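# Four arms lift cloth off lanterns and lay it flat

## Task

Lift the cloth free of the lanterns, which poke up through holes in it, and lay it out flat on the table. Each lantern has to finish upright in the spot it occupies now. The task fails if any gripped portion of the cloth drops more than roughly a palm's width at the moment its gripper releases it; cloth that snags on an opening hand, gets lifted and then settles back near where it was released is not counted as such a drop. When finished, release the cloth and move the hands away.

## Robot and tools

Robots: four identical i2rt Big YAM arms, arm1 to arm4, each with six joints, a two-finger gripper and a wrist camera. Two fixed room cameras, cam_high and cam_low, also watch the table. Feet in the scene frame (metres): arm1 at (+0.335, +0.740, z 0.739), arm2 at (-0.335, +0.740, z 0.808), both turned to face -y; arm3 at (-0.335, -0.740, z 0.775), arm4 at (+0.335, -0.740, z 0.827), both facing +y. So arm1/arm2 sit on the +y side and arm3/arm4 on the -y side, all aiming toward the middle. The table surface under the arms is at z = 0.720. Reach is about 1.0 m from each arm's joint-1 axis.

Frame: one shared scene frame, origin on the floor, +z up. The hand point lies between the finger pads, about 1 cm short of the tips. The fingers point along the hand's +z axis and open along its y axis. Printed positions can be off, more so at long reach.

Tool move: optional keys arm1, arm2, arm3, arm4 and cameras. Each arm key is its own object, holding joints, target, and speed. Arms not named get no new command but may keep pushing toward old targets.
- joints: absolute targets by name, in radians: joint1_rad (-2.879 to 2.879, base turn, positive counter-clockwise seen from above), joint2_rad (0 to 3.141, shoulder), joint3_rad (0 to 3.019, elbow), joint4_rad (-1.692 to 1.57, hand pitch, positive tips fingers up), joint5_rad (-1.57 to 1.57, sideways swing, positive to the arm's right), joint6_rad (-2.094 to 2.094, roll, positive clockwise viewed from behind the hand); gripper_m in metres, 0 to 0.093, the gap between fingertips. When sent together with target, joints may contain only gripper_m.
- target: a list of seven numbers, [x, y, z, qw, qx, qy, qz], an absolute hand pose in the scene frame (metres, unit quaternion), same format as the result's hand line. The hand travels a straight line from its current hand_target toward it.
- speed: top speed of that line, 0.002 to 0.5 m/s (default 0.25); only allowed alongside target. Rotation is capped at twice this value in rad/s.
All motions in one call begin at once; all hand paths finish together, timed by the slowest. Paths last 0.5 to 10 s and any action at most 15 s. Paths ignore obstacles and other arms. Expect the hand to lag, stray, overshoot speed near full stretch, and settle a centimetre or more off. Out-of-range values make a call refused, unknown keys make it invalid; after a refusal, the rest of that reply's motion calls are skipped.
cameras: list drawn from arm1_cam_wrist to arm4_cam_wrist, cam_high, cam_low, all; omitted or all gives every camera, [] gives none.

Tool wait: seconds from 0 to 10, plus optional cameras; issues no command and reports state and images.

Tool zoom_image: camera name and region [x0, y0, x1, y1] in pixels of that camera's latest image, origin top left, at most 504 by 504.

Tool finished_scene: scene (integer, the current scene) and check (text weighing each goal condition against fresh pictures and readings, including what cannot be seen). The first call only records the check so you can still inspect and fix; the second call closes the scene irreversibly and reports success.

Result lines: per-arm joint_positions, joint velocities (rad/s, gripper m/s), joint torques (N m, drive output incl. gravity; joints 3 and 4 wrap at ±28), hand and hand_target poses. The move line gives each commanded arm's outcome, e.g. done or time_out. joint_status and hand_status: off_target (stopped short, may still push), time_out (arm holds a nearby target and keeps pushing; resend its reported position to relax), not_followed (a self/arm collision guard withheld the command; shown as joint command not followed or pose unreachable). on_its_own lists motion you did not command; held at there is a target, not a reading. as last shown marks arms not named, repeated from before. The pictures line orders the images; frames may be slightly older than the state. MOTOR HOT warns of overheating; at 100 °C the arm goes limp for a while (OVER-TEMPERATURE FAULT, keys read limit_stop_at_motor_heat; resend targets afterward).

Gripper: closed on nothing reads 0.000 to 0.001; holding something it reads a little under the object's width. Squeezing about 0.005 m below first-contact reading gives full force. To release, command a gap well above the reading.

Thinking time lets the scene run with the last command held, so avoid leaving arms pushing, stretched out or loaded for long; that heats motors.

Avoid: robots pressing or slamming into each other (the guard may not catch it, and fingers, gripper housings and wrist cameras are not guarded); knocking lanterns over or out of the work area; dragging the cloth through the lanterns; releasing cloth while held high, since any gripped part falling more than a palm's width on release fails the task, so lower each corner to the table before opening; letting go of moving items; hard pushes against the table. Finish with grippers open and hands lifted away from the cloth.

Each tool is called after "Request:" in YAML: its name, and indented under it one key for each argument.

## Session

Request:
move:

Scene clock: 0.00 s.
Joint torques (N m): no reading
Motor temperatures (°C): arm1=[27 27 30 22 24 23 23] | arm2=[23 24 29 26 22 23 23] | arm3=[25 31 28 25 24 23 26] | arm4=[25 32 30 23 21 23 25]
Heat: arm1: hottest joint3_rad 30 °C; arm2: hottest joint3_rad 29 °C; arm3: hottest joint2_rad 31 °C; arm4: hottest joint2_rad 32 °C.
Joint velocities: arm1=[-0.005 -0.015 0.012 -0.007 -0.051 -0.066 0] | arm2=[0.005 -0.015 0.007 -0.017 -0.154 -0.037 0] | arm3=[0.005 -0.015 0.027 -0.002 0.037 -0.081 0] | arm4=[0.005 -0.005 -0.027 -0.002 -0.022 -0.081 0]
arm1.joint_positions: joint1_rad=-0.149 joint2_rad=+0.286 joint3_rad=+1.689 joint4_rad=-1.240 joint5_rad=-0.049 joint6_rad=+0.507 gripper_m=+0.094
arm1.joint_status: not commanded
arm1.hand: x=+0.3487 y=+0.7642 z=+1.4578 quat_wxyz=(-0.641, -0.565, -0.306, +0.420) (m; scene frame)
arm1.hand_target: x=+0.3490 y=+0.7661 z=+1.4621 quat_wxyz=(-0.644, -0.561, -0.304, +0.422) (m; scene frame)
arm1.hand_status: not commanded
arm2.joint_positions: joint1_rad=+0.694 joint2_rad=+0.506 joint3_rad=+1.467 joint4_rad=-1.443 joint5_rad=-0.141 joint6_rad=+0.586 gripper_m=+0.094
arm2.joint_status: not commanded
arm2.hand: x=-0.2174 y=+0.6295 z=+1.3808 quat_wxyz=(-0.519, -0.548, -0.655, +0.017) (m; scene frame)
arm2.hand_target: x=-0.2194 y=+0.6319 z=+1.3907 quat_wxyz=(-0.530, -0.543, -0.651, +0.019) (m; scene frame)
arm2.hand_status: not commanded
arm3.joint_positions: joint1_rad=-0.166 joint2_rad=+0.432 joint3_rad=+1.385 joint4_rad=-1.492 joint5_rad=-0.208 joint6_rad=-0.423 gripper_m=+0.094
arm3.joint_status: not commanded
arm3.hand: x=-0.3565 y=-0.6057 z=+1.3139 quat_wxyz=(-0.389, +0.725, -0.471, -0.318) (m; scene frame)
arm3.hand_target: x=-0.3568 y=-0.6074 z=+1.3233 quat_wxyz=(-0.398, +0.721, -0.467, -0.322) (m; scene frame)
arm3.hand_status: not commanded
arm4.joint_positions: joint1_rad=+0.270 joint2_rad=+0.640 joint3_rad=+1.503 joint4_rad=-1.444 joint5_rad=-0.222 joint6_rad=-0.408 gripper_m=+0.094
arm4.joint_status: not commanded
arm4.hand: x=+0.2517 y=-0.5495 z=+1.3974 quat_wxyz=(-0.301, +0.804, -0.343, -0.381) (m; scene frame)
arm4.hand_target: x=+0.2524 y=-0.5524 z=+1.4062 quat_wxyz=(-0.309, +0.800, -0.340, -0.386) (m; scene frame)
arm4.hand_status: not commanded
pictures: arm1_cam_wrist, arm2_cam_wrist, arm3_cam_wrist, arm4_cam_wrist, cam_high, cam_low
camera_calibration:
arm1_cam_wrist: T_world_to_cam=[[-0.88511, -0.0191015, -0.46499, 1.0028], [0.422413, 0.386359, -0.819935, 0.760974], [0.195315, -0.92215, -0.333902, 1.25367], [0, 0, 0, 1]] pos_world=[0.321281, 0.88122, 1.50884]
arm2_cam_wrist: T_world_to_cam=[[-0.731915, -0.397681, -0.553308, 0.858471], [-0.276157, 0.915466, -0.292676, -0.228052], [0.622927, -0.061414, -0.779866, 1.37276], [0, 0, 0, 1]] pos_world=[-0.289781, 0.634478, 1.47882]
arm3_cam_wrist: T_world_to_cam=[[0.929253, 0.256936, 0.265466, 0.138741], [0.346443, -0.855606, -0.384597, 0.117134], [0.128318, 0.449357, -0.884089, 1.60455], [0, 0, 0, 1]] pos_world=[-0.375398, -0.656442, 1.42678]
arm4_cam_wrist: T_world_to_cam=[[0.778606, 0.584653, 0.227933, -0.194055], [0.626001, -0.69848, -0.346769, -0.0531718], [-0.0435329, 0.412683, -0.909834, 1.62972], [0, 0, 0, 1]] pos_world=[0.255324, -0.596241, 1.50857]

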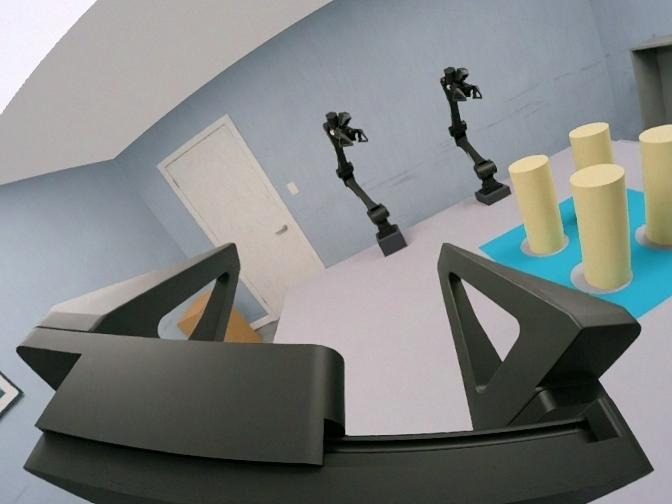

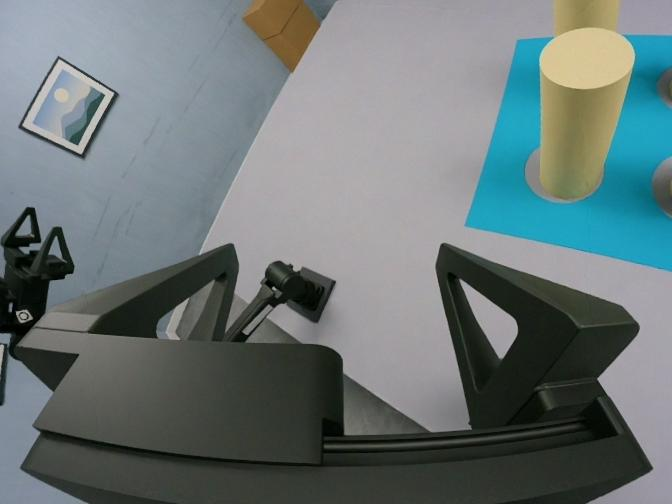

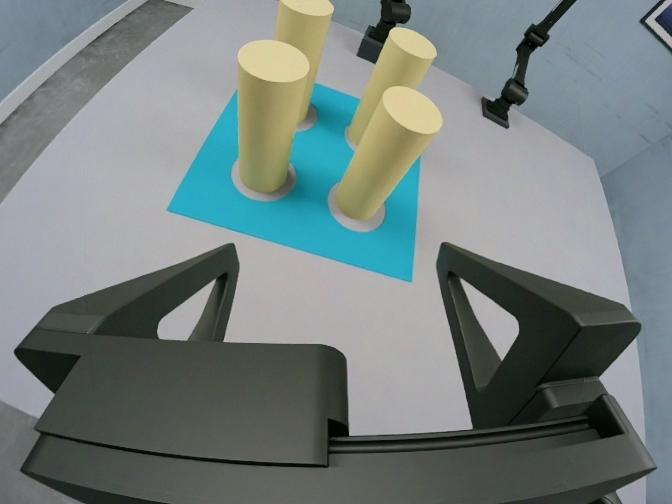

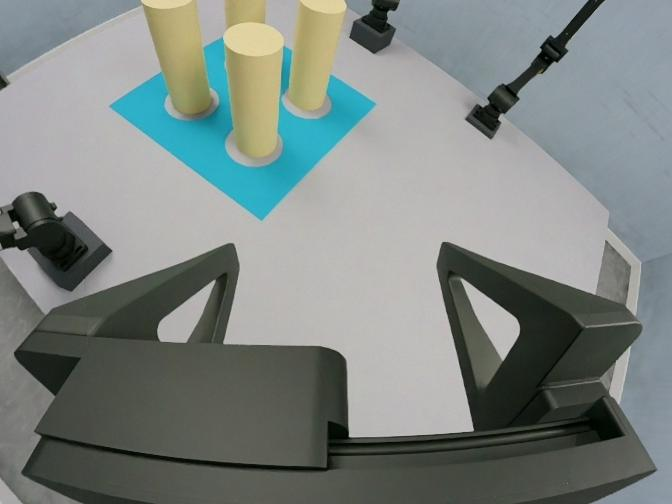

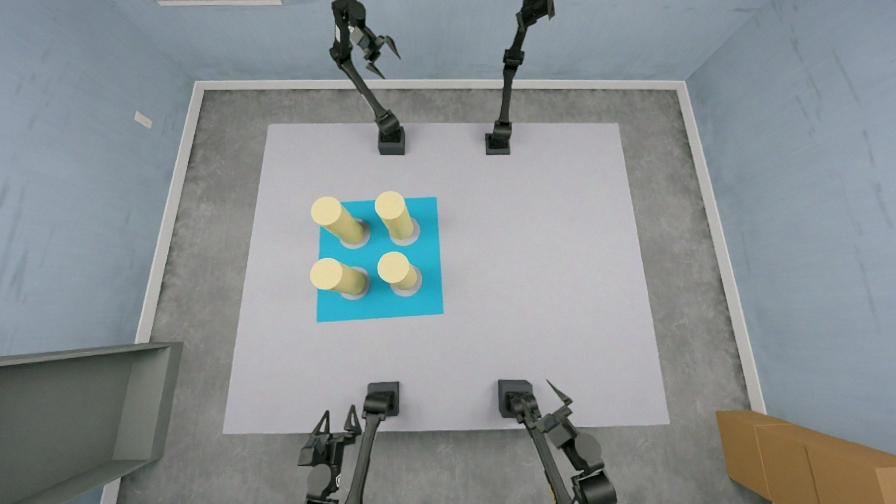

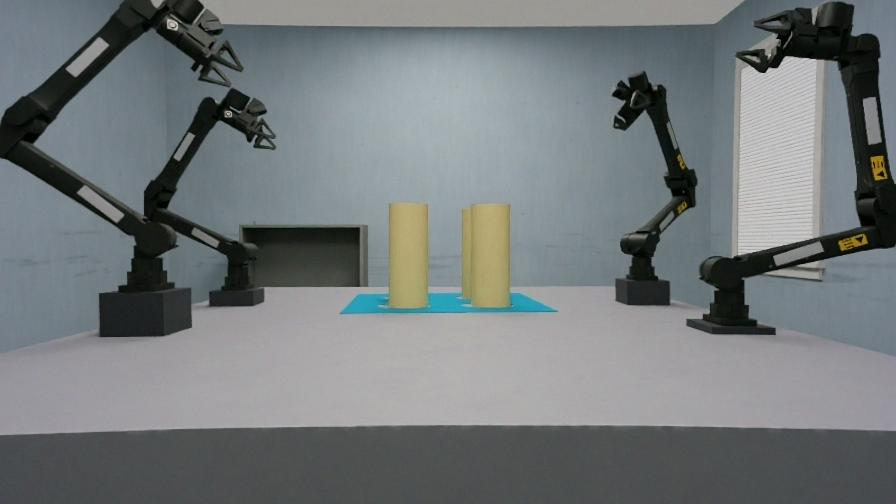

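Request:
zoom_image:
  camera: "cam_high"
  region: [290, 170, 470, 350]

Scaled by 2.800.

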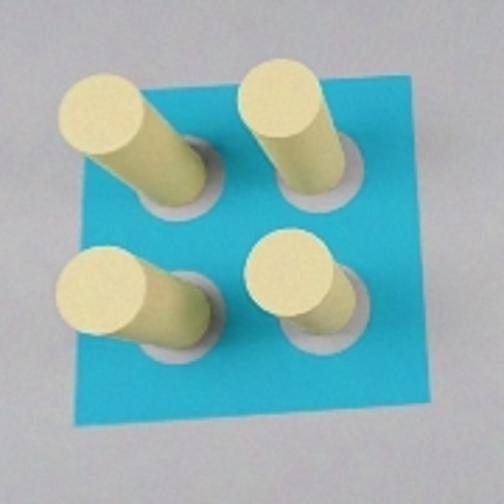

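Request:
move:
  arm1: {"joints": {"joint1_rad": -0.805, "joint2_rad": 2.01, "joint3_rad": 1.665, "joint4_rad": -1.226, "joint5_rad": 0.0, "joint6_rad": -0.069, "gripper_m": 0.05}}
  arm2: {"joints": {"joint1_rad": -0.732, "joint2_rad": 1.35, "joint3_rad": 1.509, "joint4_rad": -1.046, "joint5_rad": 0.0, "joint6_rad": -1.592, "gripper_m": 0.05}}
  arm3: {"joints": {"joint1_rad": 0.679, "joint2_rad": 1.30, "joint3_rad": 1.457, "joint4_rad": -1.087, "joint5_rad": 0.0, "joint6_rad": 1.443, "gripper_m": 0.05}}
  arm4: {"joints": {"joint1_rad": 0.731, "joint2_rad": 2.127, "joint3_rad": 1.608, "joint4_rad": -1.052, "joint5_rad": 0.0, "joint6_rad": -0.144, "gripper_m": 0.05}}
  cameras: ["arm1_cam_wrist", "arm2_cam_wrist", "arm3_cam_wrist", "arm4_cam_wrist"]

Scene clock: 72.50 s.
Joint torques (N m): arm1=[-0.91 -18.43 10.22 0.02 0.25 -0.12] | arm2=[1.14 -13.04 11.74 1.89 -0.14 -0.13] | arm3=[-0.44 -11.34 9.1 1.57 0.18 0.1] | arm4=[0.62 -14.1 10.13 0.31 0.07 0.17]
Motor temperatures (°C): arm1=[27 27 31 22 24 22 23] | arm2=[23 24 33 26 22 23 22] | arm3=[25 31 31 25 24 23 26] | arm4=[25 32 34 23 21 23 25]
Heat: arm1: hottest joint3_rad 31 °C; arm2: hottest joint3_rad 33 °C; arm3: hottest joint2_rad 31 °C; arm4: hottest joint3_rad 34 °C.
move: arm1 done; arm2 done; arm3 done; arm4 done
Joint velocities: arm1=[-0.005 0.015 -0.017 0.007 -0.022 -0.007 0.002] | arm2=[-0.005 -0.015 0.017 0.007 0.066 -0.022 0] | arm3=[0.005 0.005 0.002 -0.002 0.022 -0.022 -0.001] | arm4=[0.015 -0.005 0.007 0.007 -0.022 -0.081 0]
arm1.joint_positions: joint1_rad=-0.808 joint2_rad=+2.022 joint3_rad=+1.652 joint4_rad=-1.225 joint5_rad=-0.003 joint6_rad=-0.057 gripper_m=+0.050
arm1.joint_status: all done
arm1.hand: x=-0.0907 y=+0.3208 z=+0.8046 quat_wxyz=(-0.002, -0.914, -0.406, -0.007) (m; scene frame)
arm1.hand_target: x=-0.0938 y=+0.3163 z=+0.8164 quat_wxyz=(-0.005, -0.911, -0.412, +0.005) (m; scene frame)
arm1.hand_status: not commanded
arm2.joint_positions: joint1_rad=-0.736 joint2_rad=+1.347 joint3_rad=+1.489 joint4_rad=-1.059 joint5_rad=+0.001 joint6_rad=-1.581 gripper_m=+0.050
arm2.joint_status: all done
arm2.hand: x=-0.6980 y=+0.3497 z=+1.1795 quat_wxyz=(+0.120, -0.342, -0.884, +0.296) (m; scene frame)
arm2.hand_target: x=-0.7004 y=+0.3438 z=+1.1905 quat_wxyz=(+0.125, -0.334, -0.882, +0.309) (m; scene frame)
arm2.hand_status: not commanded
arm3.joint_positions: joint1_rad=+0.685 joint2_rad=+1.319 joint3_rad=+1.439 joint4_rad=-1.105 joint5_rad=+0.000 joint6_rad=+1.430 gripper_m=+0.050
arm3.joint_status: all done
arm3.hand: x=-0.6739 y=-0.3616 z=+1.1307 quat_wxyz=(+0.078, +0.402, -0.868, -0.279) (m; scene frame)
arm3.hand_target: x=-0.6728 y=-0.3582 z=+1.1516 quat_wxyz=(+0.087, +0.391, -0.865, -0.303) (m; scene frame)
arm3.hand_status: not commanded
arm4.joint_positions: joint1_rad=+0.728 joint2_rad=+2.125 joint3_rad=+1.595 joint4_rad=-1.051 joint5_rad=-0.003 joint6_rad=-0.157 gripper_m=+0.050
arm4.joint_status: all done
arm4.hand: x=-0.0524 y=-0.2736 z=+0.8100 quat_wxyz=(+0.001, +0.936, -0.352, +0.000) (m; scene frame)
arm4.hand_target: x=-0.0568 y=-0.2709 z=+0.8129 quat_wxyz=(-0.003, +0.934, -0.357, -0.003) (m; scene frame)
arm4.hand_status: not commanded
pictures: arm1_cam_wrist, arm2_cam_wrist, arm3_cam_wrist, arm4_cam_wrist
camera_calibration:
arm1_cam_wrist: T_world_to_cam=[[-0.742012, 0.670081, -0.0202347, -0.264238], [0.543884, 0.619366, 0.566195, -0.596689], [0.391929, 0.409118, -0.824023, 0.697625], [0, 0, 0, 1]] pos_world=[-0.144957, 0.261219, 0.907354]
arm2_cam_wrist: T_world_to_cam=[[-0.540043, -0.589144, 0.601051, -0.876637], [-0.350603, 0.806707, 0.475711, -1.08382], [-0.765134, 0.046174, -0.642213, 0.32908], [0, 0, 0, 1]] pos_world=[-0.601621, 0.342661, 1.25383]
arm3_cam_wrist: T_world_to_cam=[[0.655979, -0.517037, -0.549876, 0.877525], [-0.328555, -0.851487, 0.408683, -0.984837], [-0.679517, -0.0874224, -0.728433, 0.459172], [0, 0, 0, 1]] pos_world=[-0.587197, -0.344721, 1.21949]
arm4_cam_wrist: T_world_to_cam=[[0.654714, 0.755876, -0.000419269, 0.240563], [0.609304, -0.52743, 0.592086, -0.588285], [0.447323, -0.387903, -0.805875, 0.690724], [0, 0, 0, 1]] pos_world=[-0.108032, -0.224181, 0.905053]

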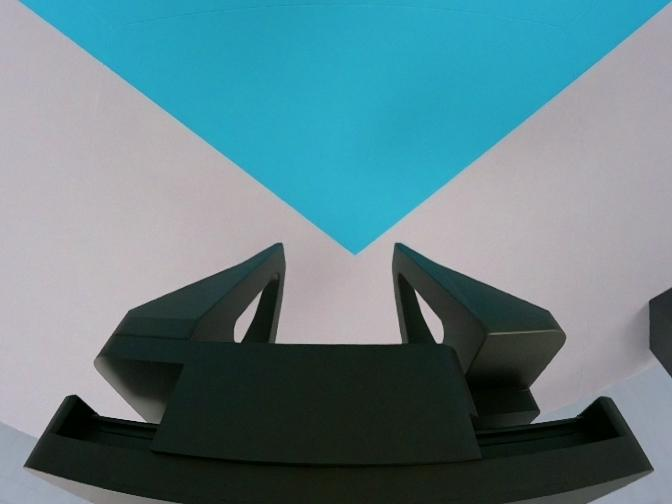

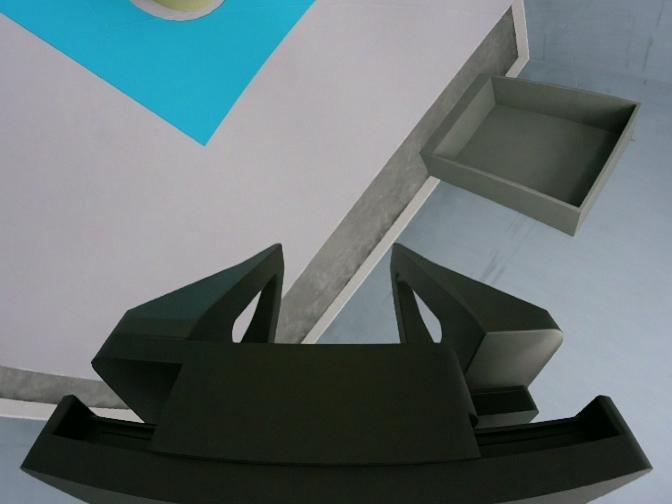

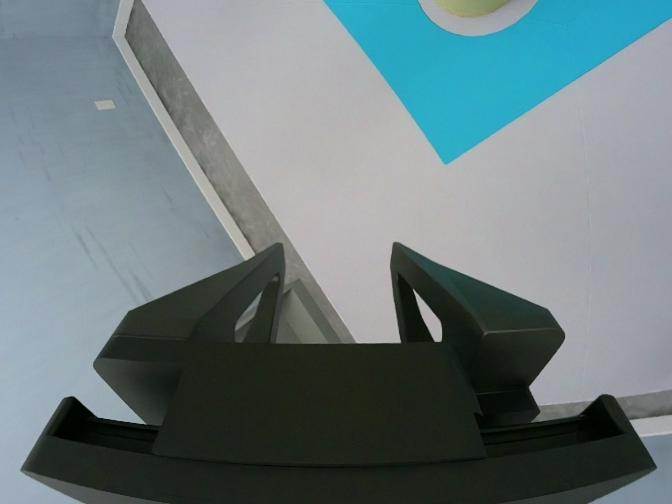

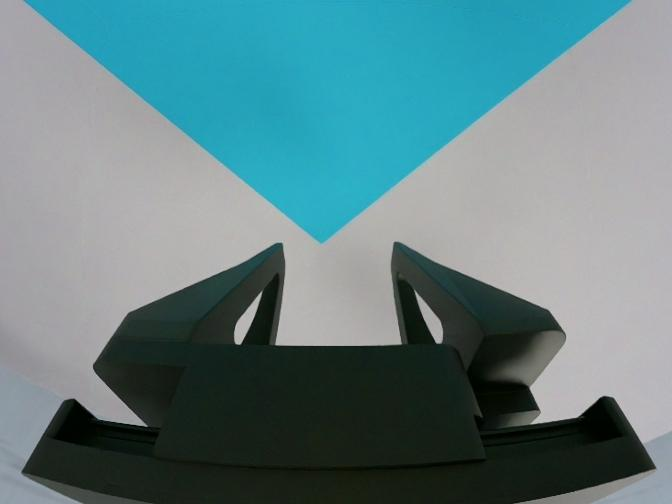

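Request:
move:
  arm1: {"target": [-0.1005, 0.3225, 0.77, 0, 0.9121, 0.4099, 0], "speed": 0.3}
  arm2: {"target": [-0.7365, 0.311, 0.772, 0, 0.3551, 0.9348, 0], "speed": 0.4}
  arm3: {"target": [-0.701, -0.3095, 0.772, 0, 0.4099, -0.9121, 0], "speed": 0.4}
  arm4: {"target": [-0.0615, -0.2775, 0.77, 0, 0.9348, -0.3551, 0], "speed": 0.3}
  cameras: ["arm1_cam_wrist", "arm2_cam_wrist", "arm3_cam_wrist", "arm4_cam_wrist"]

Scene clock: 94.43 s.
Joint torques (N m): arm1=[-1.73 -16.38 8.57 0.43 0.33 -0.08] | arm2=[0.26 -22.77 10.77 -0.12 -0.11 -0.18] | arm3=[-0.73 -20.01 8.88 -0.03 0.12 0.07] | arm4=[1.67 -13.16 8.38 0.76 -0.04 0.17]
Motor temperatures (°C): arm1=[27 28 32 22 24 22 23] | arm2=[23 24 34 26 22 23 22] | arm3=[25 31 32 25 24 23 26] | arm4=[25 35 34 23 21 23 25]
Heat: arm1: hottest joint3_rad 32 °C; arm2: hottest joint3_rad 34 °C; arm3: hottest joint3_rad 32 °C; arm4: hottest joint2_rad 35 °C.
move: arm1 done; arm2 off_target; arm3 off_target; arm4 off_target
Joint velocities: arm1=[-0.015 -0.005 -0.007 -0.022 0.022 0.022 0] | arm2=[-0.005 0.015 -0.017 -0.007 -0.022 -0.022 0] | arm3=[0.005 -0.024 0.007 0.007 0.007 -0.066 0] | arm4=[-0.015 -0.015 -0.002 -0.007 0.066 -0.007 0.001]
arm1.joint_positions: joint1_rad=-0.812 joint2_rad=+2.054 joint3_rad=+1.625 joint4_rad=-1.152 joint5_rad=+0.002 joint6_rad=-0.065 gripper_m=+0.050
arm1.joint_status: not commanded
arm1.hand: x=-0.0966 y=+0.3198 z=+0.7763 quat_wxyz=(-0.003, -0.913, -0.407, +0.001) (m; scene frame)
arm1.hand_target: x=-0.1003 y=+0.3228 z=+0.7699 quat_wxyz=(+0.000, -0.912, -0.410, +0.000) (m; scene frame)
arm1.hand_status: done (0.008 m and 0.4 deg from the pose sent, 0.036 m and 1.0 deg at the start)
arm2.joint_positions: joint1_rad=-0.736 joint2_rad=+2.091 joint3_rad=+1.437 joint4_rad=-0.960 joint5_rad=+0.001 joint6_rad=-1.587 gripper_m=+0.050
arm2.joint_status: not commanded
arm2.hand: x=-0.7179 y=+0.3296 z=+0.7532 quat_wxyz=(-0.007, -0.358, -0.933, -0.022) (m; scene frame)
arm2.hand_target: x=-0.7335 y=+0.3153 z=+0.7714 quat_wxyz=(+0.002, -0.355, -0.935, +0.000) (m; scene frame)
arm2.hand_status: off_target (0.032 m and 2.7 deg from the pose sent, 0.411 m and 37.3 deg at the start)
arm3.joint_positions: joint1_rad=+0.672 joint2_rad=+2.016 joint3_rad=+1.375 joint4_rad=-1.005 joint5_rad=-0.008 joint6_rad=+1.430 gripper_m=+0.050
arm3.joint_status: not commanded
arm3.hand: x=-0.6838 y=-0.3355 z=+0.7452 quat_wxyz=(-0.012, +0.412, -0.910, +0.035) (m; scene frame)
arm3.hand_target: x=-0.6974 y=-0.3145 z=+0.7733 quat_wxyz=(+0.000, +0.407, -0.913, +0.000) (m; scene frame)
arm3.hand_status: off_target (0.041 m and 4.2 deg from the pose sent, 0.363 m and 33.7 deg at the start)
arm4.joint_positions: joint1_rad=+0.728 joint2_rad=+2.168 joint3_rad=+1.588 joint4_rad=-0.986 joint5_rad=-0.003 joint6_rad=-0.149 gripper_m=+0.050
arm4.joint_status: not commanded
arm4.hand: x=-0.0561 y=-0.2690 z=+0.7824 quat_wxyz=(-0.003, +0.934, -0.356, -0.006) (m; scene frame)
arm4.hand_target: x=-0.0613 y=-0.2775 z=+0.7700 quat_wxyz=(+0.000, +0.935, -0.355, +0.000) (m; scene frame)
arm4.hand_status: off_target (0.016 m and 0.8 deg from the pose sent, 0.041 m and 0.3 deg at the start)
pictures: arm1_cam_wrist, arm2_cam_wrist, arm3_cam_wrist, arm4_cam_wrist
camera_calibration:
arm1_cam_wrist: T_world_to_cam=[[-0.744755, 0.66718, -0.0145009, -0.272317], [0.549117, 0.625023, 0.554812, -0.569357], [0.379223, 0.405236, -0.831849, 0.683154], [0, 0, 0, 1]] pos_world=[-0.149234, 0.260707, 0.880218]
arm2_cam_wrist: T_world_to_cam=[[-0.672476, -0.738308, -0.0517394, -0.197206], [-0.616544, 0.520151, 0.59103, -1.05498], [-0.40945, 0.429353, -0.804989, 0.292661], [0, 0, 0, 1]] pos_world=[-0.663227, 0.277495, 0.848909]
arm3_cam_wrist: T_world_to_cam=[[0.751723, -0.655842, 0.0691624, 0.243122], [-0.562892, -0.583446, 0.585443, -1.01037], [-0.343605, -0.479022, -0.807758, 0.331334], [0, 0, 0, 1]] pos_world=[-0.637643, -0.271332, 0.842338]
arm4_cam_wrist: T_world_to_cam=[[0.661015, 0.75037, 0.00189705, 0.236592], [0.610438, -0.539213, 0.580185, -0.561063], [0.436377, -0.382353, -0.814482, 0.679457], [0, 0, 0, 1]] pos_world=[-0.110396, -0.220271, 0.878478]

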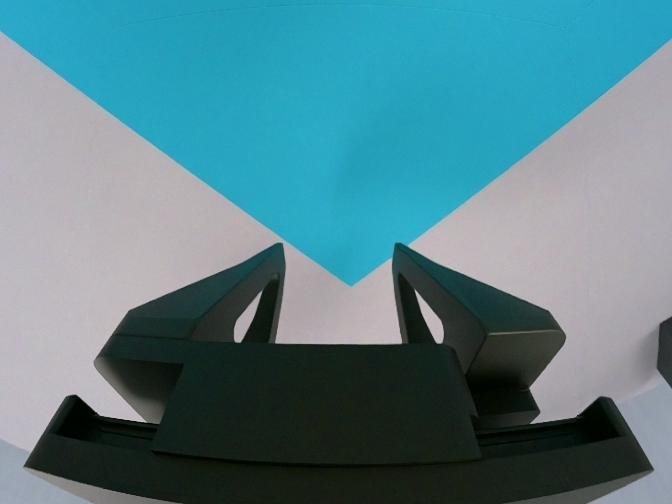

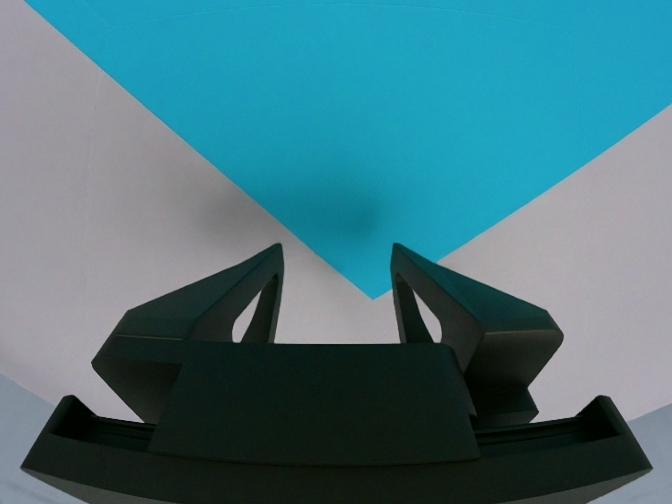

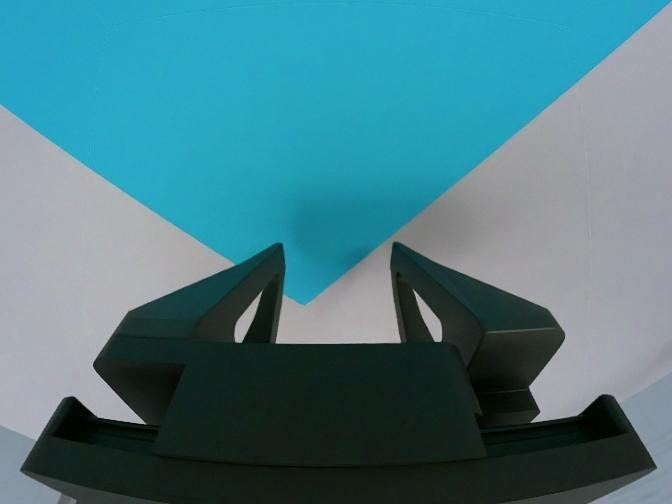

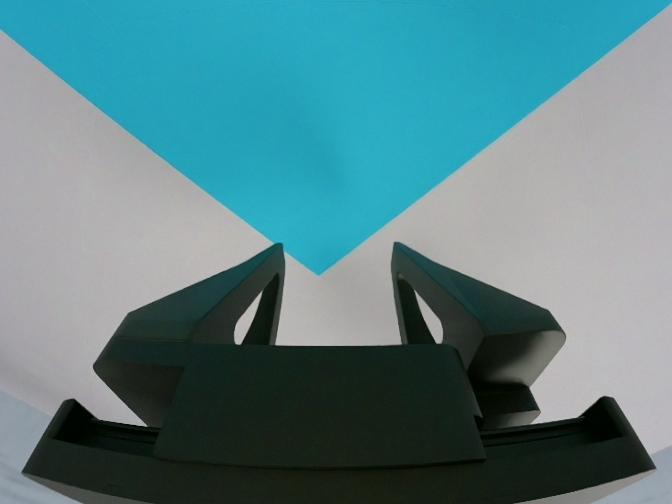

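I'll start by checking the current state before continuing.

Request:
move:

Scene clock: 104.90 s.
Joint torques (N m): arm1=[-1.14 -16.32 8.68 0.42 0.29 -0.06] | arm2=[0.38 -23.53 10.91 -0.09 -0.11 -0.18] | arm3=[-0.62 -19.78 8.85 -0.09 0.12 0.07] | arm4=[1.67 -13.1 8.39 0.79 -0.04 0.17]
Motor temperatures (°C): arm1=[27 29 33 22 24 22 23] | arm2=[23 25 34 26 22 23 22] | arm3=[25 33 32 25 24 23 26] | arm4=[25 36 34 23 21 23 25]
Heat: arm1: hottest joint3_rad 33 °C; arm2: hottest joint3_rad 34 °C; arm3: hottest joint2_rad 33 °C; arm4: hottest joint2_rad 36 °C.
Joint velocities: arm1=[-0.005 -0.005 -0.007 -0.017 0.051 0.022 -0.001] | arm2=[-0.005 -0.015 0.007 -0.007 -0.066 -0.007 -0.001] | arm3=[-0.005 -0.024 0.002 0.002 -0.051 -0.066 0] | arm4=[-0.005 -0.015 -0.007 0.007 -0.007 0.037 0]
arm1.joint_positions: joint1_rad=-0.812 joint2_rad=+2.054 joint3_rad=+1.625 joint4_rad=-1.152 joint5_rad=+0.002 joint6_rad=-0.066 gripper_m=+0.050
arm1.joint_status: not commanded
arm1.hand: x=-0.0966 y=+0.3198 z=+0.7763 quat_wxyz=(-0.003, -0.913, -0.407, +0.001) (m; scene frame)
arm1.hand_target: x=-0.1003 y=+0.3228 z=+0.7699 quat_wxyz=(+0.000, -0.912, -0.410, +0.000) (m; scene frame)
arm1.hand_status: done (0.008 m and 0.4 deg from the pose sent, 0.036 m and 1.0 deg at the start)
arm2.joint_positions: joint1_rad=-0.736 joint2_rad=+2.091 joint3_rad=+1.437 joint4_rad=-0.960 joint5_rad=+0.001 joint6_rad=-1.587 gripper_m=+0.050
arm2.joint_status: not commanded
arm2.hand: x=-0.7179 y=+0.3296 z=+0.7532 quat_wxyz=(-0.007, -0.358, -0.933, -0.022) (m; scene frame)
arm2.hand_target: x=-0.7335 y=+0.3153 z=+0.7714 quat_wxyz=(+0.002, -0.355, -0.935, +0.000) (m; scene frame)
arm2.hand_status: off_target (0.032 m and 2.7 deg from the pose sent, 0.411 m and 37.3 deg at the start)
arm3.joint_positions: joint1_rad=+0.672 joint2_rad=+2.016 joint3_rad=+1.375 joint4_rad=-1.005 joint5_rad=-0.008 joint6_rad=+1.430 gripper_m=+0.050
arm3.joint_status: not commanded
arm3.hand: x=-0.6838 y=-0.3355 z=+0.7452 quat_wxyz=(-0.012, +0.412, -0.910, +0.035) (m; scene frame)
arm3.hand_target: x=-0.6974 y=-0.3145 z=+0.7733 quat_wxyz=(+0.000, +0.407, -0.913, +0.000) (m; scene frame)
arm3.hand_status: off_target (0.041 m and 4.2 deg from the pose sent, 0.363 m and 33.7 deg at the start)
arm4.joint_positions: joint1_rad=+0.728 joint2_rad=+2.168 joint3_rad=+1.588 joint4_rad=-0.986 joint5_rad=-0.003 joint6_rad=-0.149 gripper_m=+0.050
arm4.joint_status: not commanded
arm4.hand: x=-0.0561 y=-0.2690 z=+0.7824 quat_wxyz=(-0.003, +0.934, -0.356, -0.006) (m; scene frame)
arm4.hand_target: x=-0.0613 y=-0.2775 z=+0.7700 quat_wxyz=(+0.000, +0.935, -0.355, +0.000) (m; scene frame)
arm4.hand_status: off_target (0.016 m and 0.8 deg from the pose sent, 0.041 m and 0.3 deg at the start)
pictures: arm1_cam_wrist, arm2_cam_wrist, arm3_cam_wrist, arm4_cam_wrist, cam_high, cam_low
camera_calibration:
arm1_cam_wrist: T_world_to_cam=[[-0.74501, 0.666896, -0.0144998, -0.272252], [0.54888, 0.625233, 0.554811, -0.569446], [0.379067, 0.405381, -0.83185, 0.683094], [0, 0, 0, 1]] pos_world=[-0.149211, 0.260687, 0.880219]
arm2_cam_wrist: T_world_to_cam=[[-0.672476, -0.738308, -0.0517394, -0.197206], [-0.616544, 0.520151, 0.59103, -1.05498], [-0.40945, 0.429353, -0.804989, 0.292661], [0, 0, 0, 1]] pos_world=[-0.663227, 0.277495, 0.848909]
arm3_cam_wrist: T_world_to_cam=[[0.751723, -0.655842, 0.0691624, 0.243122], [-0.562892, -0.583446, 0.585443, -1.01037], [-0.343605, -0.479022, -0.807758, 0.331334], [0, 0, 0, 1]] pos_world=[-0.637643, -0.271332, 0.842338]
arm4_cam_wrist: T_world_to_cam=[[0.661015, 0.75037, 0.00189705, 0.236592], [0.610438, -0.539213, 0.580185, -0.561063], [0.436377, -0.382353, -0.814482, 0.679457], [0, 0, 0, 1]] pos_world=[-0.110396, -0.220271, 0.878478]

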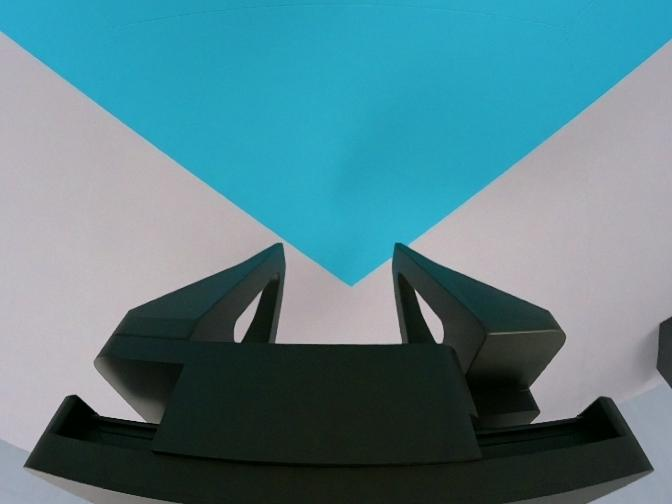

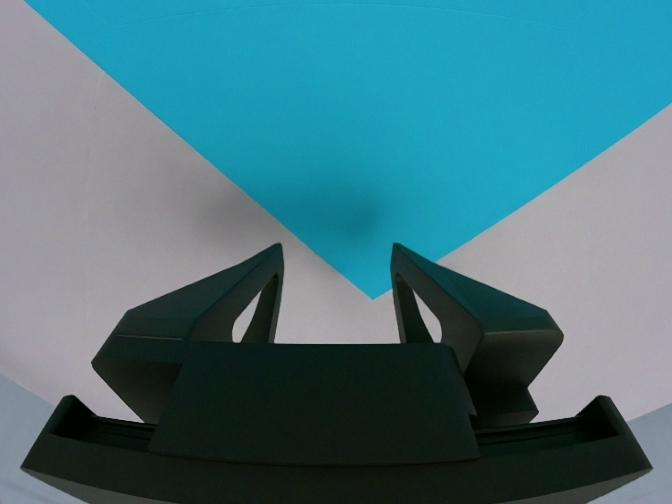

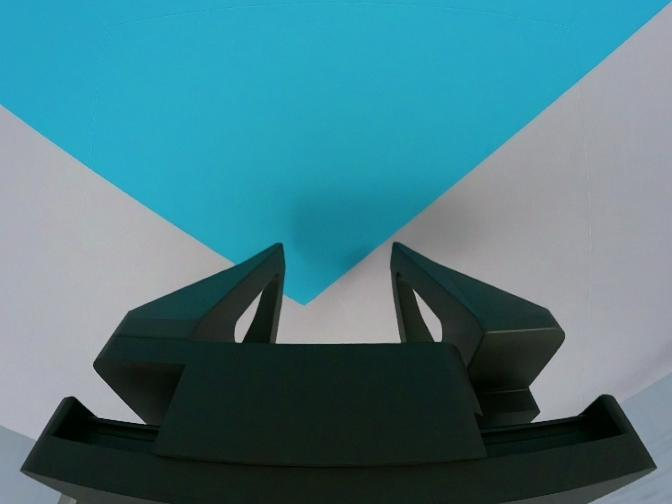

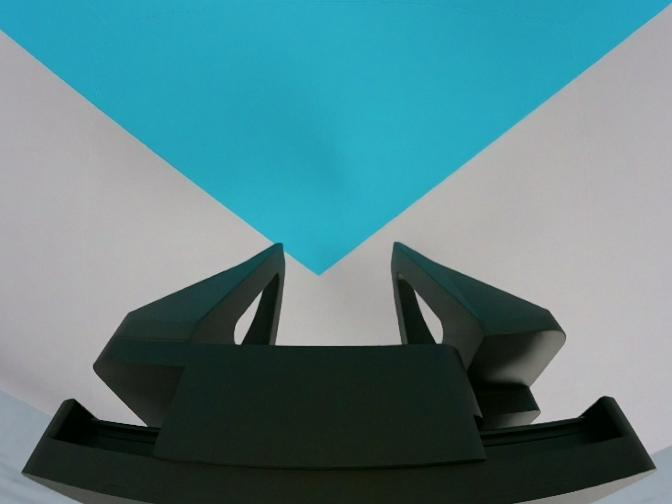

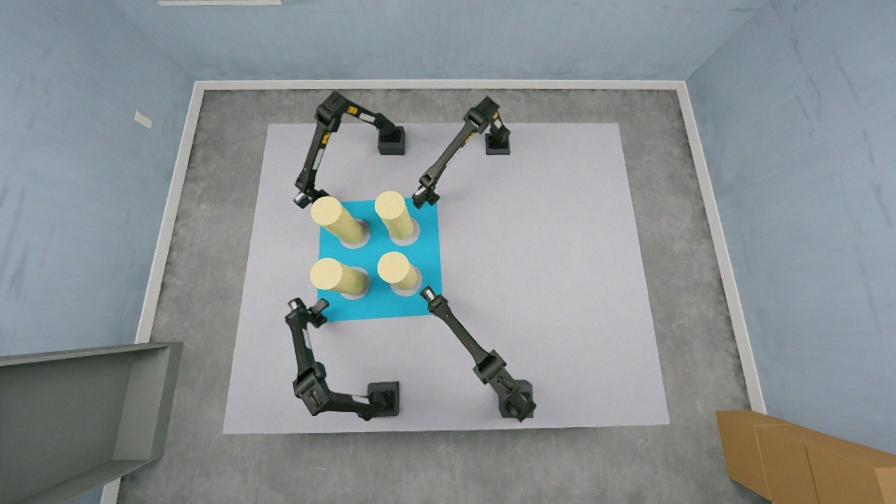

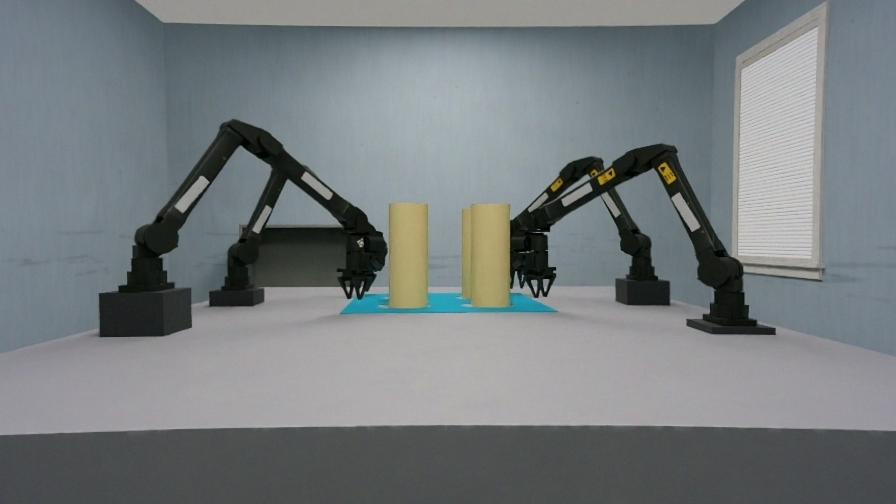

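Request:
move:
  arm2: {"target": [-0.7435, 0.3070, 0.800, 0, 0.3551, 0.9348, 0], "speed": 0.12}
  arm3: {"target": [-0.7084, -0.3044, 0.800, 0, 0.4099, -0.9121, 0], "speed": 0.12}
  cameras: ["arm2_cam_wrist", "arm3_cam_wrist"]

Scene clock: 127.60 s.
Joint torques (N m): arm1=[-1.55 -16.26 8.66 0.43 0.35 -0.09] | arm2=[-0.15 -24.41 11.74 -0.35 -0.23 -0.19] | arm3=[-0.38 -20.42 9.2 -0.53 0.11 0.03] | arm4=[1.67 -13.1 8.39 0.76 -0.04 0.17]
Motor temperatures (°C): arm1=[27 29 34 22 24 22 23] | arm2=[23 27 35 26 22 23 22] | arm3=[25 35 33 25 23 23 26] | arm4=[25 37 33 23 21 23 25]
Heat: arm1: hottest joint3_rad 34 °C; arm2: hottest joint3_rad 35 °C; arm3: hottest joint2_rad 35 °C; arm4: hottest joint2_rad 37 °C.
move: arm2 off_target; arm3 off_target
Joint velocities: arm1=[-0.005 -0.005 -0.017 0.007 -0.081 -0.051 0] | arm2=[-0.015 -0.015 0.017 -0.002 -0.066 -0.037 0] | arm3=[-0.005 0.005 0.002 -0.002 0.037 -0.022 0] | arm4=[-0.005 -0.005 -0.002 0.002 -0.007 -0.051 -0.001]
arm1.joint_positions: joint1_rad=-0.812 joint2_rad=+2.054 joint3_rad=+1.625 joint4_rad=-1.152 joint5_rad=+0.002 joint6_rad=-0.066 gripper_m=+0.050
arm1.joint_status: not commanded
arm1.hand: x=-0.0966 y=+0.3198 z=+0.7763 quat_wxyz=(-0.003, -0.913, -0.407, +0.001) (m; scene frame)
arm1.hand_target: x=-0.1003 y=+0.3228 z=+0.7699 quat_wxyz=(+0.000, -0.912, -0.410, +0.000) (m; scene frame)
arm1.hand_status: not commanded
arm2.joint_positions: joint1_rad=-0.736 joint2_rad=+2.084 joint3_rad=+1.496 joint4_rad=-1.034 joint5_rad=+0.001 joint6_rad=-1.591 gripper_m=+0.050
arm2.joint_status: not commanded
arm2.hand: x=-0.7253 y=+0.3216 z=+0.7756 quat_wxyz=(-0.009, -0.356, -0.934, -0.026) (m; scene frame)
arm2.hand_target: x=-0.7433 y=+0.3080 z=+0.8002 quat_wxyz=(+0.000, -0.355, -0.935, +0.000) (m; scene frame)
arm2.hand_status: off_target (0.034 m and 3.1 deg from the pose sent, 0.058 m and 2.7 deg at the start)
arm3.joint_positions: joint1_rad=+0.672 joint2_rad=+2.015 joint3_rad=+1.452 joint4_rad=-1.069 joint5_rad=-0.008 joint6_rad=+1.430 gripper_m=+0.050
arm3.joint_status: not commanded
arm3.hand: x=-0.6967 y=-0.3210 z=+0.7694 quat_wxyz=(-0.010, +0.412, -0.911, +0.029) (m; scene frame)
arm3.hand_target: x=-0.7084 y=-0.3048 z=+0.7997 quat_wxyz=(+0.000, +0.410, -0.912, +0.000) (m; scene frame)
arm3.hand_status: off_target (0.037 m and 3.5 deg from the pose sent, 0.068 m and 4.2 deg at the start)
arm4.joint_positions: joint1_rad=+0.728 joint2_rad=+2.168 joint3_rad=+1.588 joint4_rad=-0.986 joint5_rad=-0.003 joint6_rad=-0.149 gripper_m=+0.050
arm4.joint_status: not commanded
arm4.hand: x=-0.0561 y=-0.2690 z=+0.7824 quat_wxyz=(-0.003, +0.934, -0.357, -0.006) (m; scene frame)
arm4.hand_target: x=-0.0613 y=-0.2775 z=+0.7700 quat_wxyz=(+0.000, +0.935, -0.355, +0.000) (m; scene frame)
arm4.hand_status: not commanded
pictures: arm2_cam_wrist, arm3_cam_wrist
camera_calibration:
arm2_cam_wrist: T_world_to_cam=[[-0.669356, -0.740535, -0.0597457, -0.197746], [-0.621819, 0.514407, 0.590531, -1.07026], [-0.406575, 0.432426, -0.804801, 0.312122], [0, 0, 0, 1]] pos_world=[-0.670967, 0.26914, 0.871401]
arm3_cam_wrist: T_world_to_cam=[[0.752316, -0.656327, 0.0570503, 0.270221], [-0.558001, -0.588777, 0.584787, -1.02117], [-0.350222, -0.471779, -0.809178, 0.352224], [0, 0, 0, 1]] pos_world=[-0.64975, -0.257718, 0.866765]

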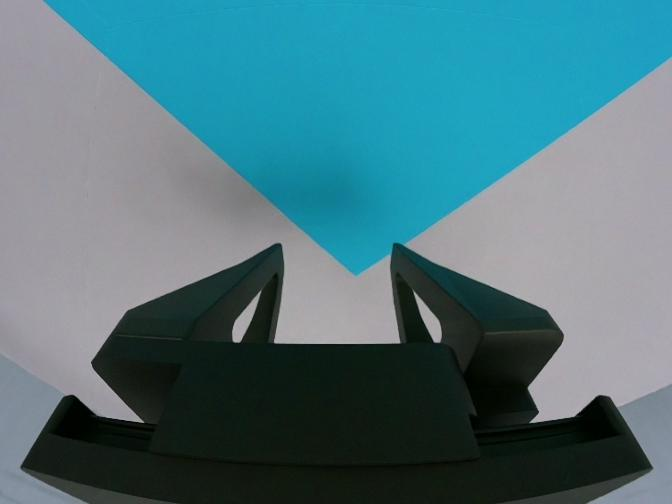

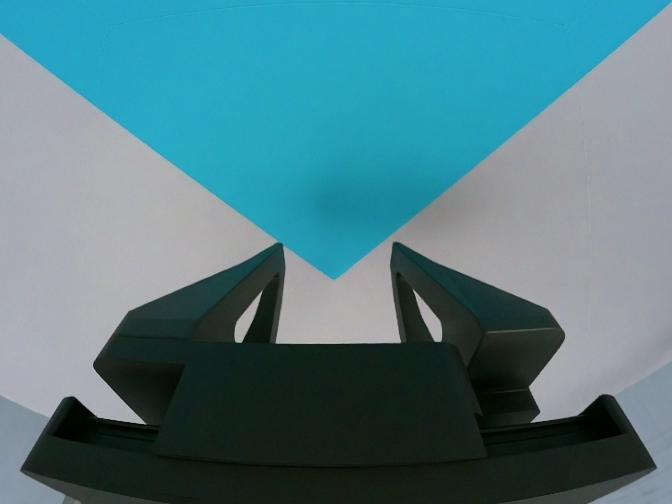

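Request:
move:
  arm1: {"target": [-0.1024, 0.3322, 0.704, 0, 0.9121, 0.4099, 0], "speed": 0.1}
  arm2: {"target": [-0.7458, 0.3054, 0.708, 0, 0.3551, 0.9348, 0], "speed": 0.1}
  arm3: {"target": [-0.7101, -0.3028, 0.704, 0, 0.4099, -0.9121, 0], "speed": 0.1}
  arm4: {"target": [-0.0622, -0.2863, 0.713, 0, 0.9348, -0.3551, 0], "speed": 0.1}
  cameras: ["arm1_cam_wrist", "arm2_cam_wrist", "arm3_cam_wrist", "arm4_cam_wrist"]

Scene clock: 145.20 s.
Joint torques (N m): arm1=[-1.9 -14.62 6.57 1.02 0.29 -0.04] | arm2=[-0.21 -19.43 8.7 1.17 -0.25 -0.18] | arm3=[-0.15 -15.38 5.26 1.03 0.15 0.05] | arm4=[1.85 -11.81 7.19 1.14 -0.06 0.16]
Motor temperatures (°C): arm1=[27 30 34 21 24 22 23] | arm2=[23 29 37 26 22 23 22] | arm3=[25 38 35 24 23 23 26] | arm4=[25 37 33 23 21 23 25]
Heat: arm1: hottest joint3_rad 34 °C; arm2: hottest joint3_rad 37 °C; arm3: hottest joint2_rad 38 °C; arm4: hottest joint2_rad 37 °C.
move: arm1 off_target; arm2 off_target; arm3 off_target; arm4 off_target
Joint velocities: arm1=[0.005 0.005 -0.007 0.002 0.081 0.022 0] | arm2=[-0.005 0.005 -0.007 -0.002 0.007 -0.022 0.001] | arm3=[0.015 -0.024 -0.012 -0.002 0.007 -0.022 -0.001] | arm4=[-0.005 0.015 -0.012 -0.007 0.007 -0.051 -0.001]
arm1.joint_positions: joint1_rad=-0.824 joint2_rad=+2.096 joint3_rad=+1.569 joint4_rad=-1.018 joint5_rad=+0.001 joint6_rad=-0.083 gripper_m=+0.050
arm1.joint_status: not commanded
arm1.hand: x=-0.1047 y=+0.3218 z=+0.7331 quat_wxyz=(-0.009, -0.912, -0.410, +0.017) (m; scene frame)
arm1.hand_target: x=-0.1012 y=+0.3330 z=+0.7050 quat_wxyz=(+0.000, -0.912, -0.410, +0.000) (m; scene frame)
arm1.hand_status: off_target (0.031 m and 2.2 deg from the pose sent, 0.074 m and 0.4 deg at the start)
arm2.joint_positions: joint1_rad=-0.736 joint2_rad=+2.164 joint3_rad=+1.498 joint4_rad=-0.893 joint5_rad=+0.001 joint6_rad=-1.592 gripper_m=+0.050
arm2.joint_status: not commanded
arm2.hand: x=-0.7393 y=+0.3066 z=+0.7303 quat_wxyz=(+0.003, -0.356, -0.935, +0.003) (m; scene frame)
arm2.hand_target: x=-0.7447 y=+0.3069 z=+0.7085 quat_wxyz=(+0.000, -0.355, -0.935, +0.000) (m; scene frame)
arm2.hand_status: off_target (0.023 m and 0.5 deg from the pose sent, 0.073 m and 3.1 deg at the start)
arm3.joint_positions: joint1_rad=+0.672 joint2_rad=+2.085 joint3_rad=+1.451 joint4_rad=-0.913 joint5_rad=-0.010 joint6_rad=+1.430 gripper_m=+0.050
arm3.joint_status: not commanded
arm3.hand: x=-0.7144 y=-0.3002 z=+0.7304 quat_wxyz=(+0.003, +0.413, -0.911, -0.012) (m; scene frame)
arm3.hand_target: x=-0.7092 y=-0.3043 z=+0.7053 quat_wxyz=(+0.000, +0.410, -0.912, +0.000) (m; scene frame)
arm3.hand_status: off_target (0.027 m and 1.5 deg from the pose sent, 0.069 m and 3.5 deg at the start)
arm4.joint_positions: joint1_rad=+0.736 joint2_rad=+2.223 joint3_rad=+1.558 joint4_rad=-0.878 joint5_rad=-0.002 joint6_rad=-0.139 gripper_m=+0.050
arm4.joint_status: not commanded
arm4.hand: x=-0.0608 y=-0.2713 z=+0.7403 quat_wxyz=(-0.008, +0.934, -0.357, -0.015) (m; scene frame)
arm4.hand_target: x=-0.0614 y=-0.2866 z=+0.7135 quat_wxyz=(+0.000, +0.935, -0.355, +0.000) (m; scene frame)
arm4.hand_status: off_target (0.031 m and 2.0 deg from the pose sent, 0.072 m and 0.8 deg at the start)
pictures: arm1_cam_wrist, arm2_cam_wrist, arm3_cam_wrist, arm4_cam_wrist
camera_calibration:
arm1_cam_wrist: T_world_to_cam=[[-0.748758, 0.662735, -0.0119906, -0.281129], [0.559349, 0.641451, 0.525042, -0.524546], [0.355656, 0.386423, -0.850992, 0.667067], [0, 0, 0, 1]] pos_world=[-0.154339, 0.265015, 0.839706]
arm2_cam_wrist: T_world_to_cam=[[-0.669361, -0.742932, 0.00276955, -0.265821], [-0.597485, 0.540525, 0.592321, -1.03581], [-0.441551, 0.394822, -0.805697, 0.262704], [0, 0, 0, 1]] pos_world=[-0.680815, 0.258674, 0.82593]
arm3_cam_wrist: T_world_to_cam=[[0.753745, -0.656548, -0.0285118, 0.362865], [-0.52392, -0.626542, 0.577021, -0.977318], [-0.396706, -0.419989, -0.816231, 0.311709], [0, 0, 0, 1]] pos_world=[-0.661888, -0.243178, 0.828706]
arm4_cam_wrist: T_world_to_cam=[[0.662191, 0.749311, 0.00604785, 0.238208], [0.617032, -0.549836, 0.562985, -0.524764], [0.425176, -0.369072, -0.826445, 0.658144], [0, 0, 0, 1]] pos_world=[-0.11377, -0.224123, 0.837913]

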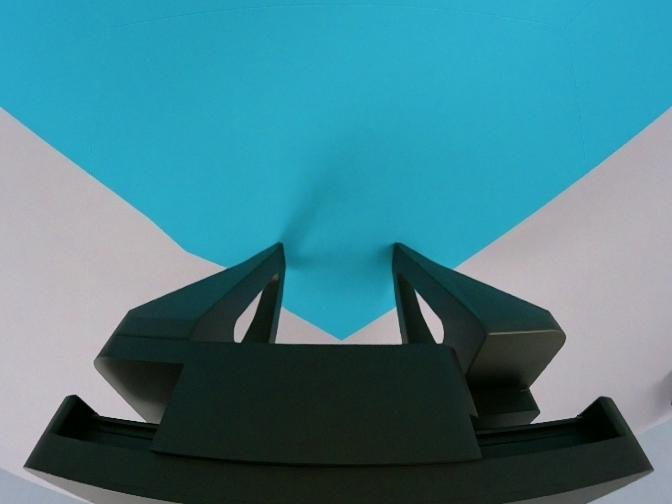

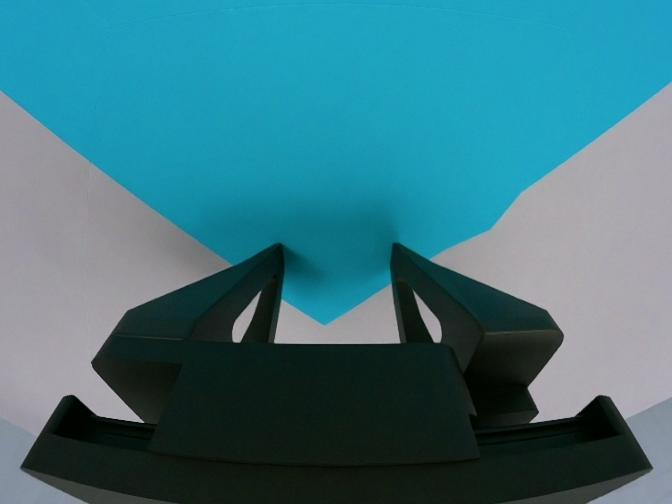

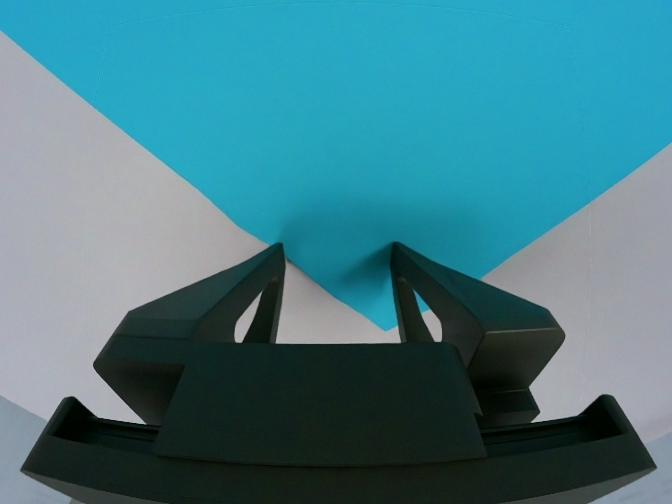

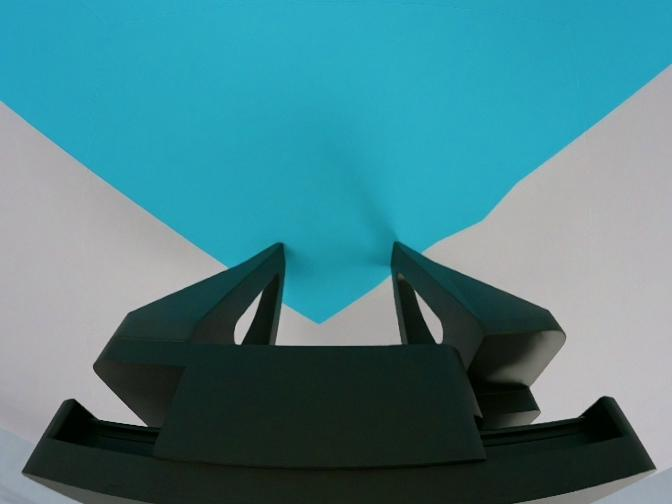

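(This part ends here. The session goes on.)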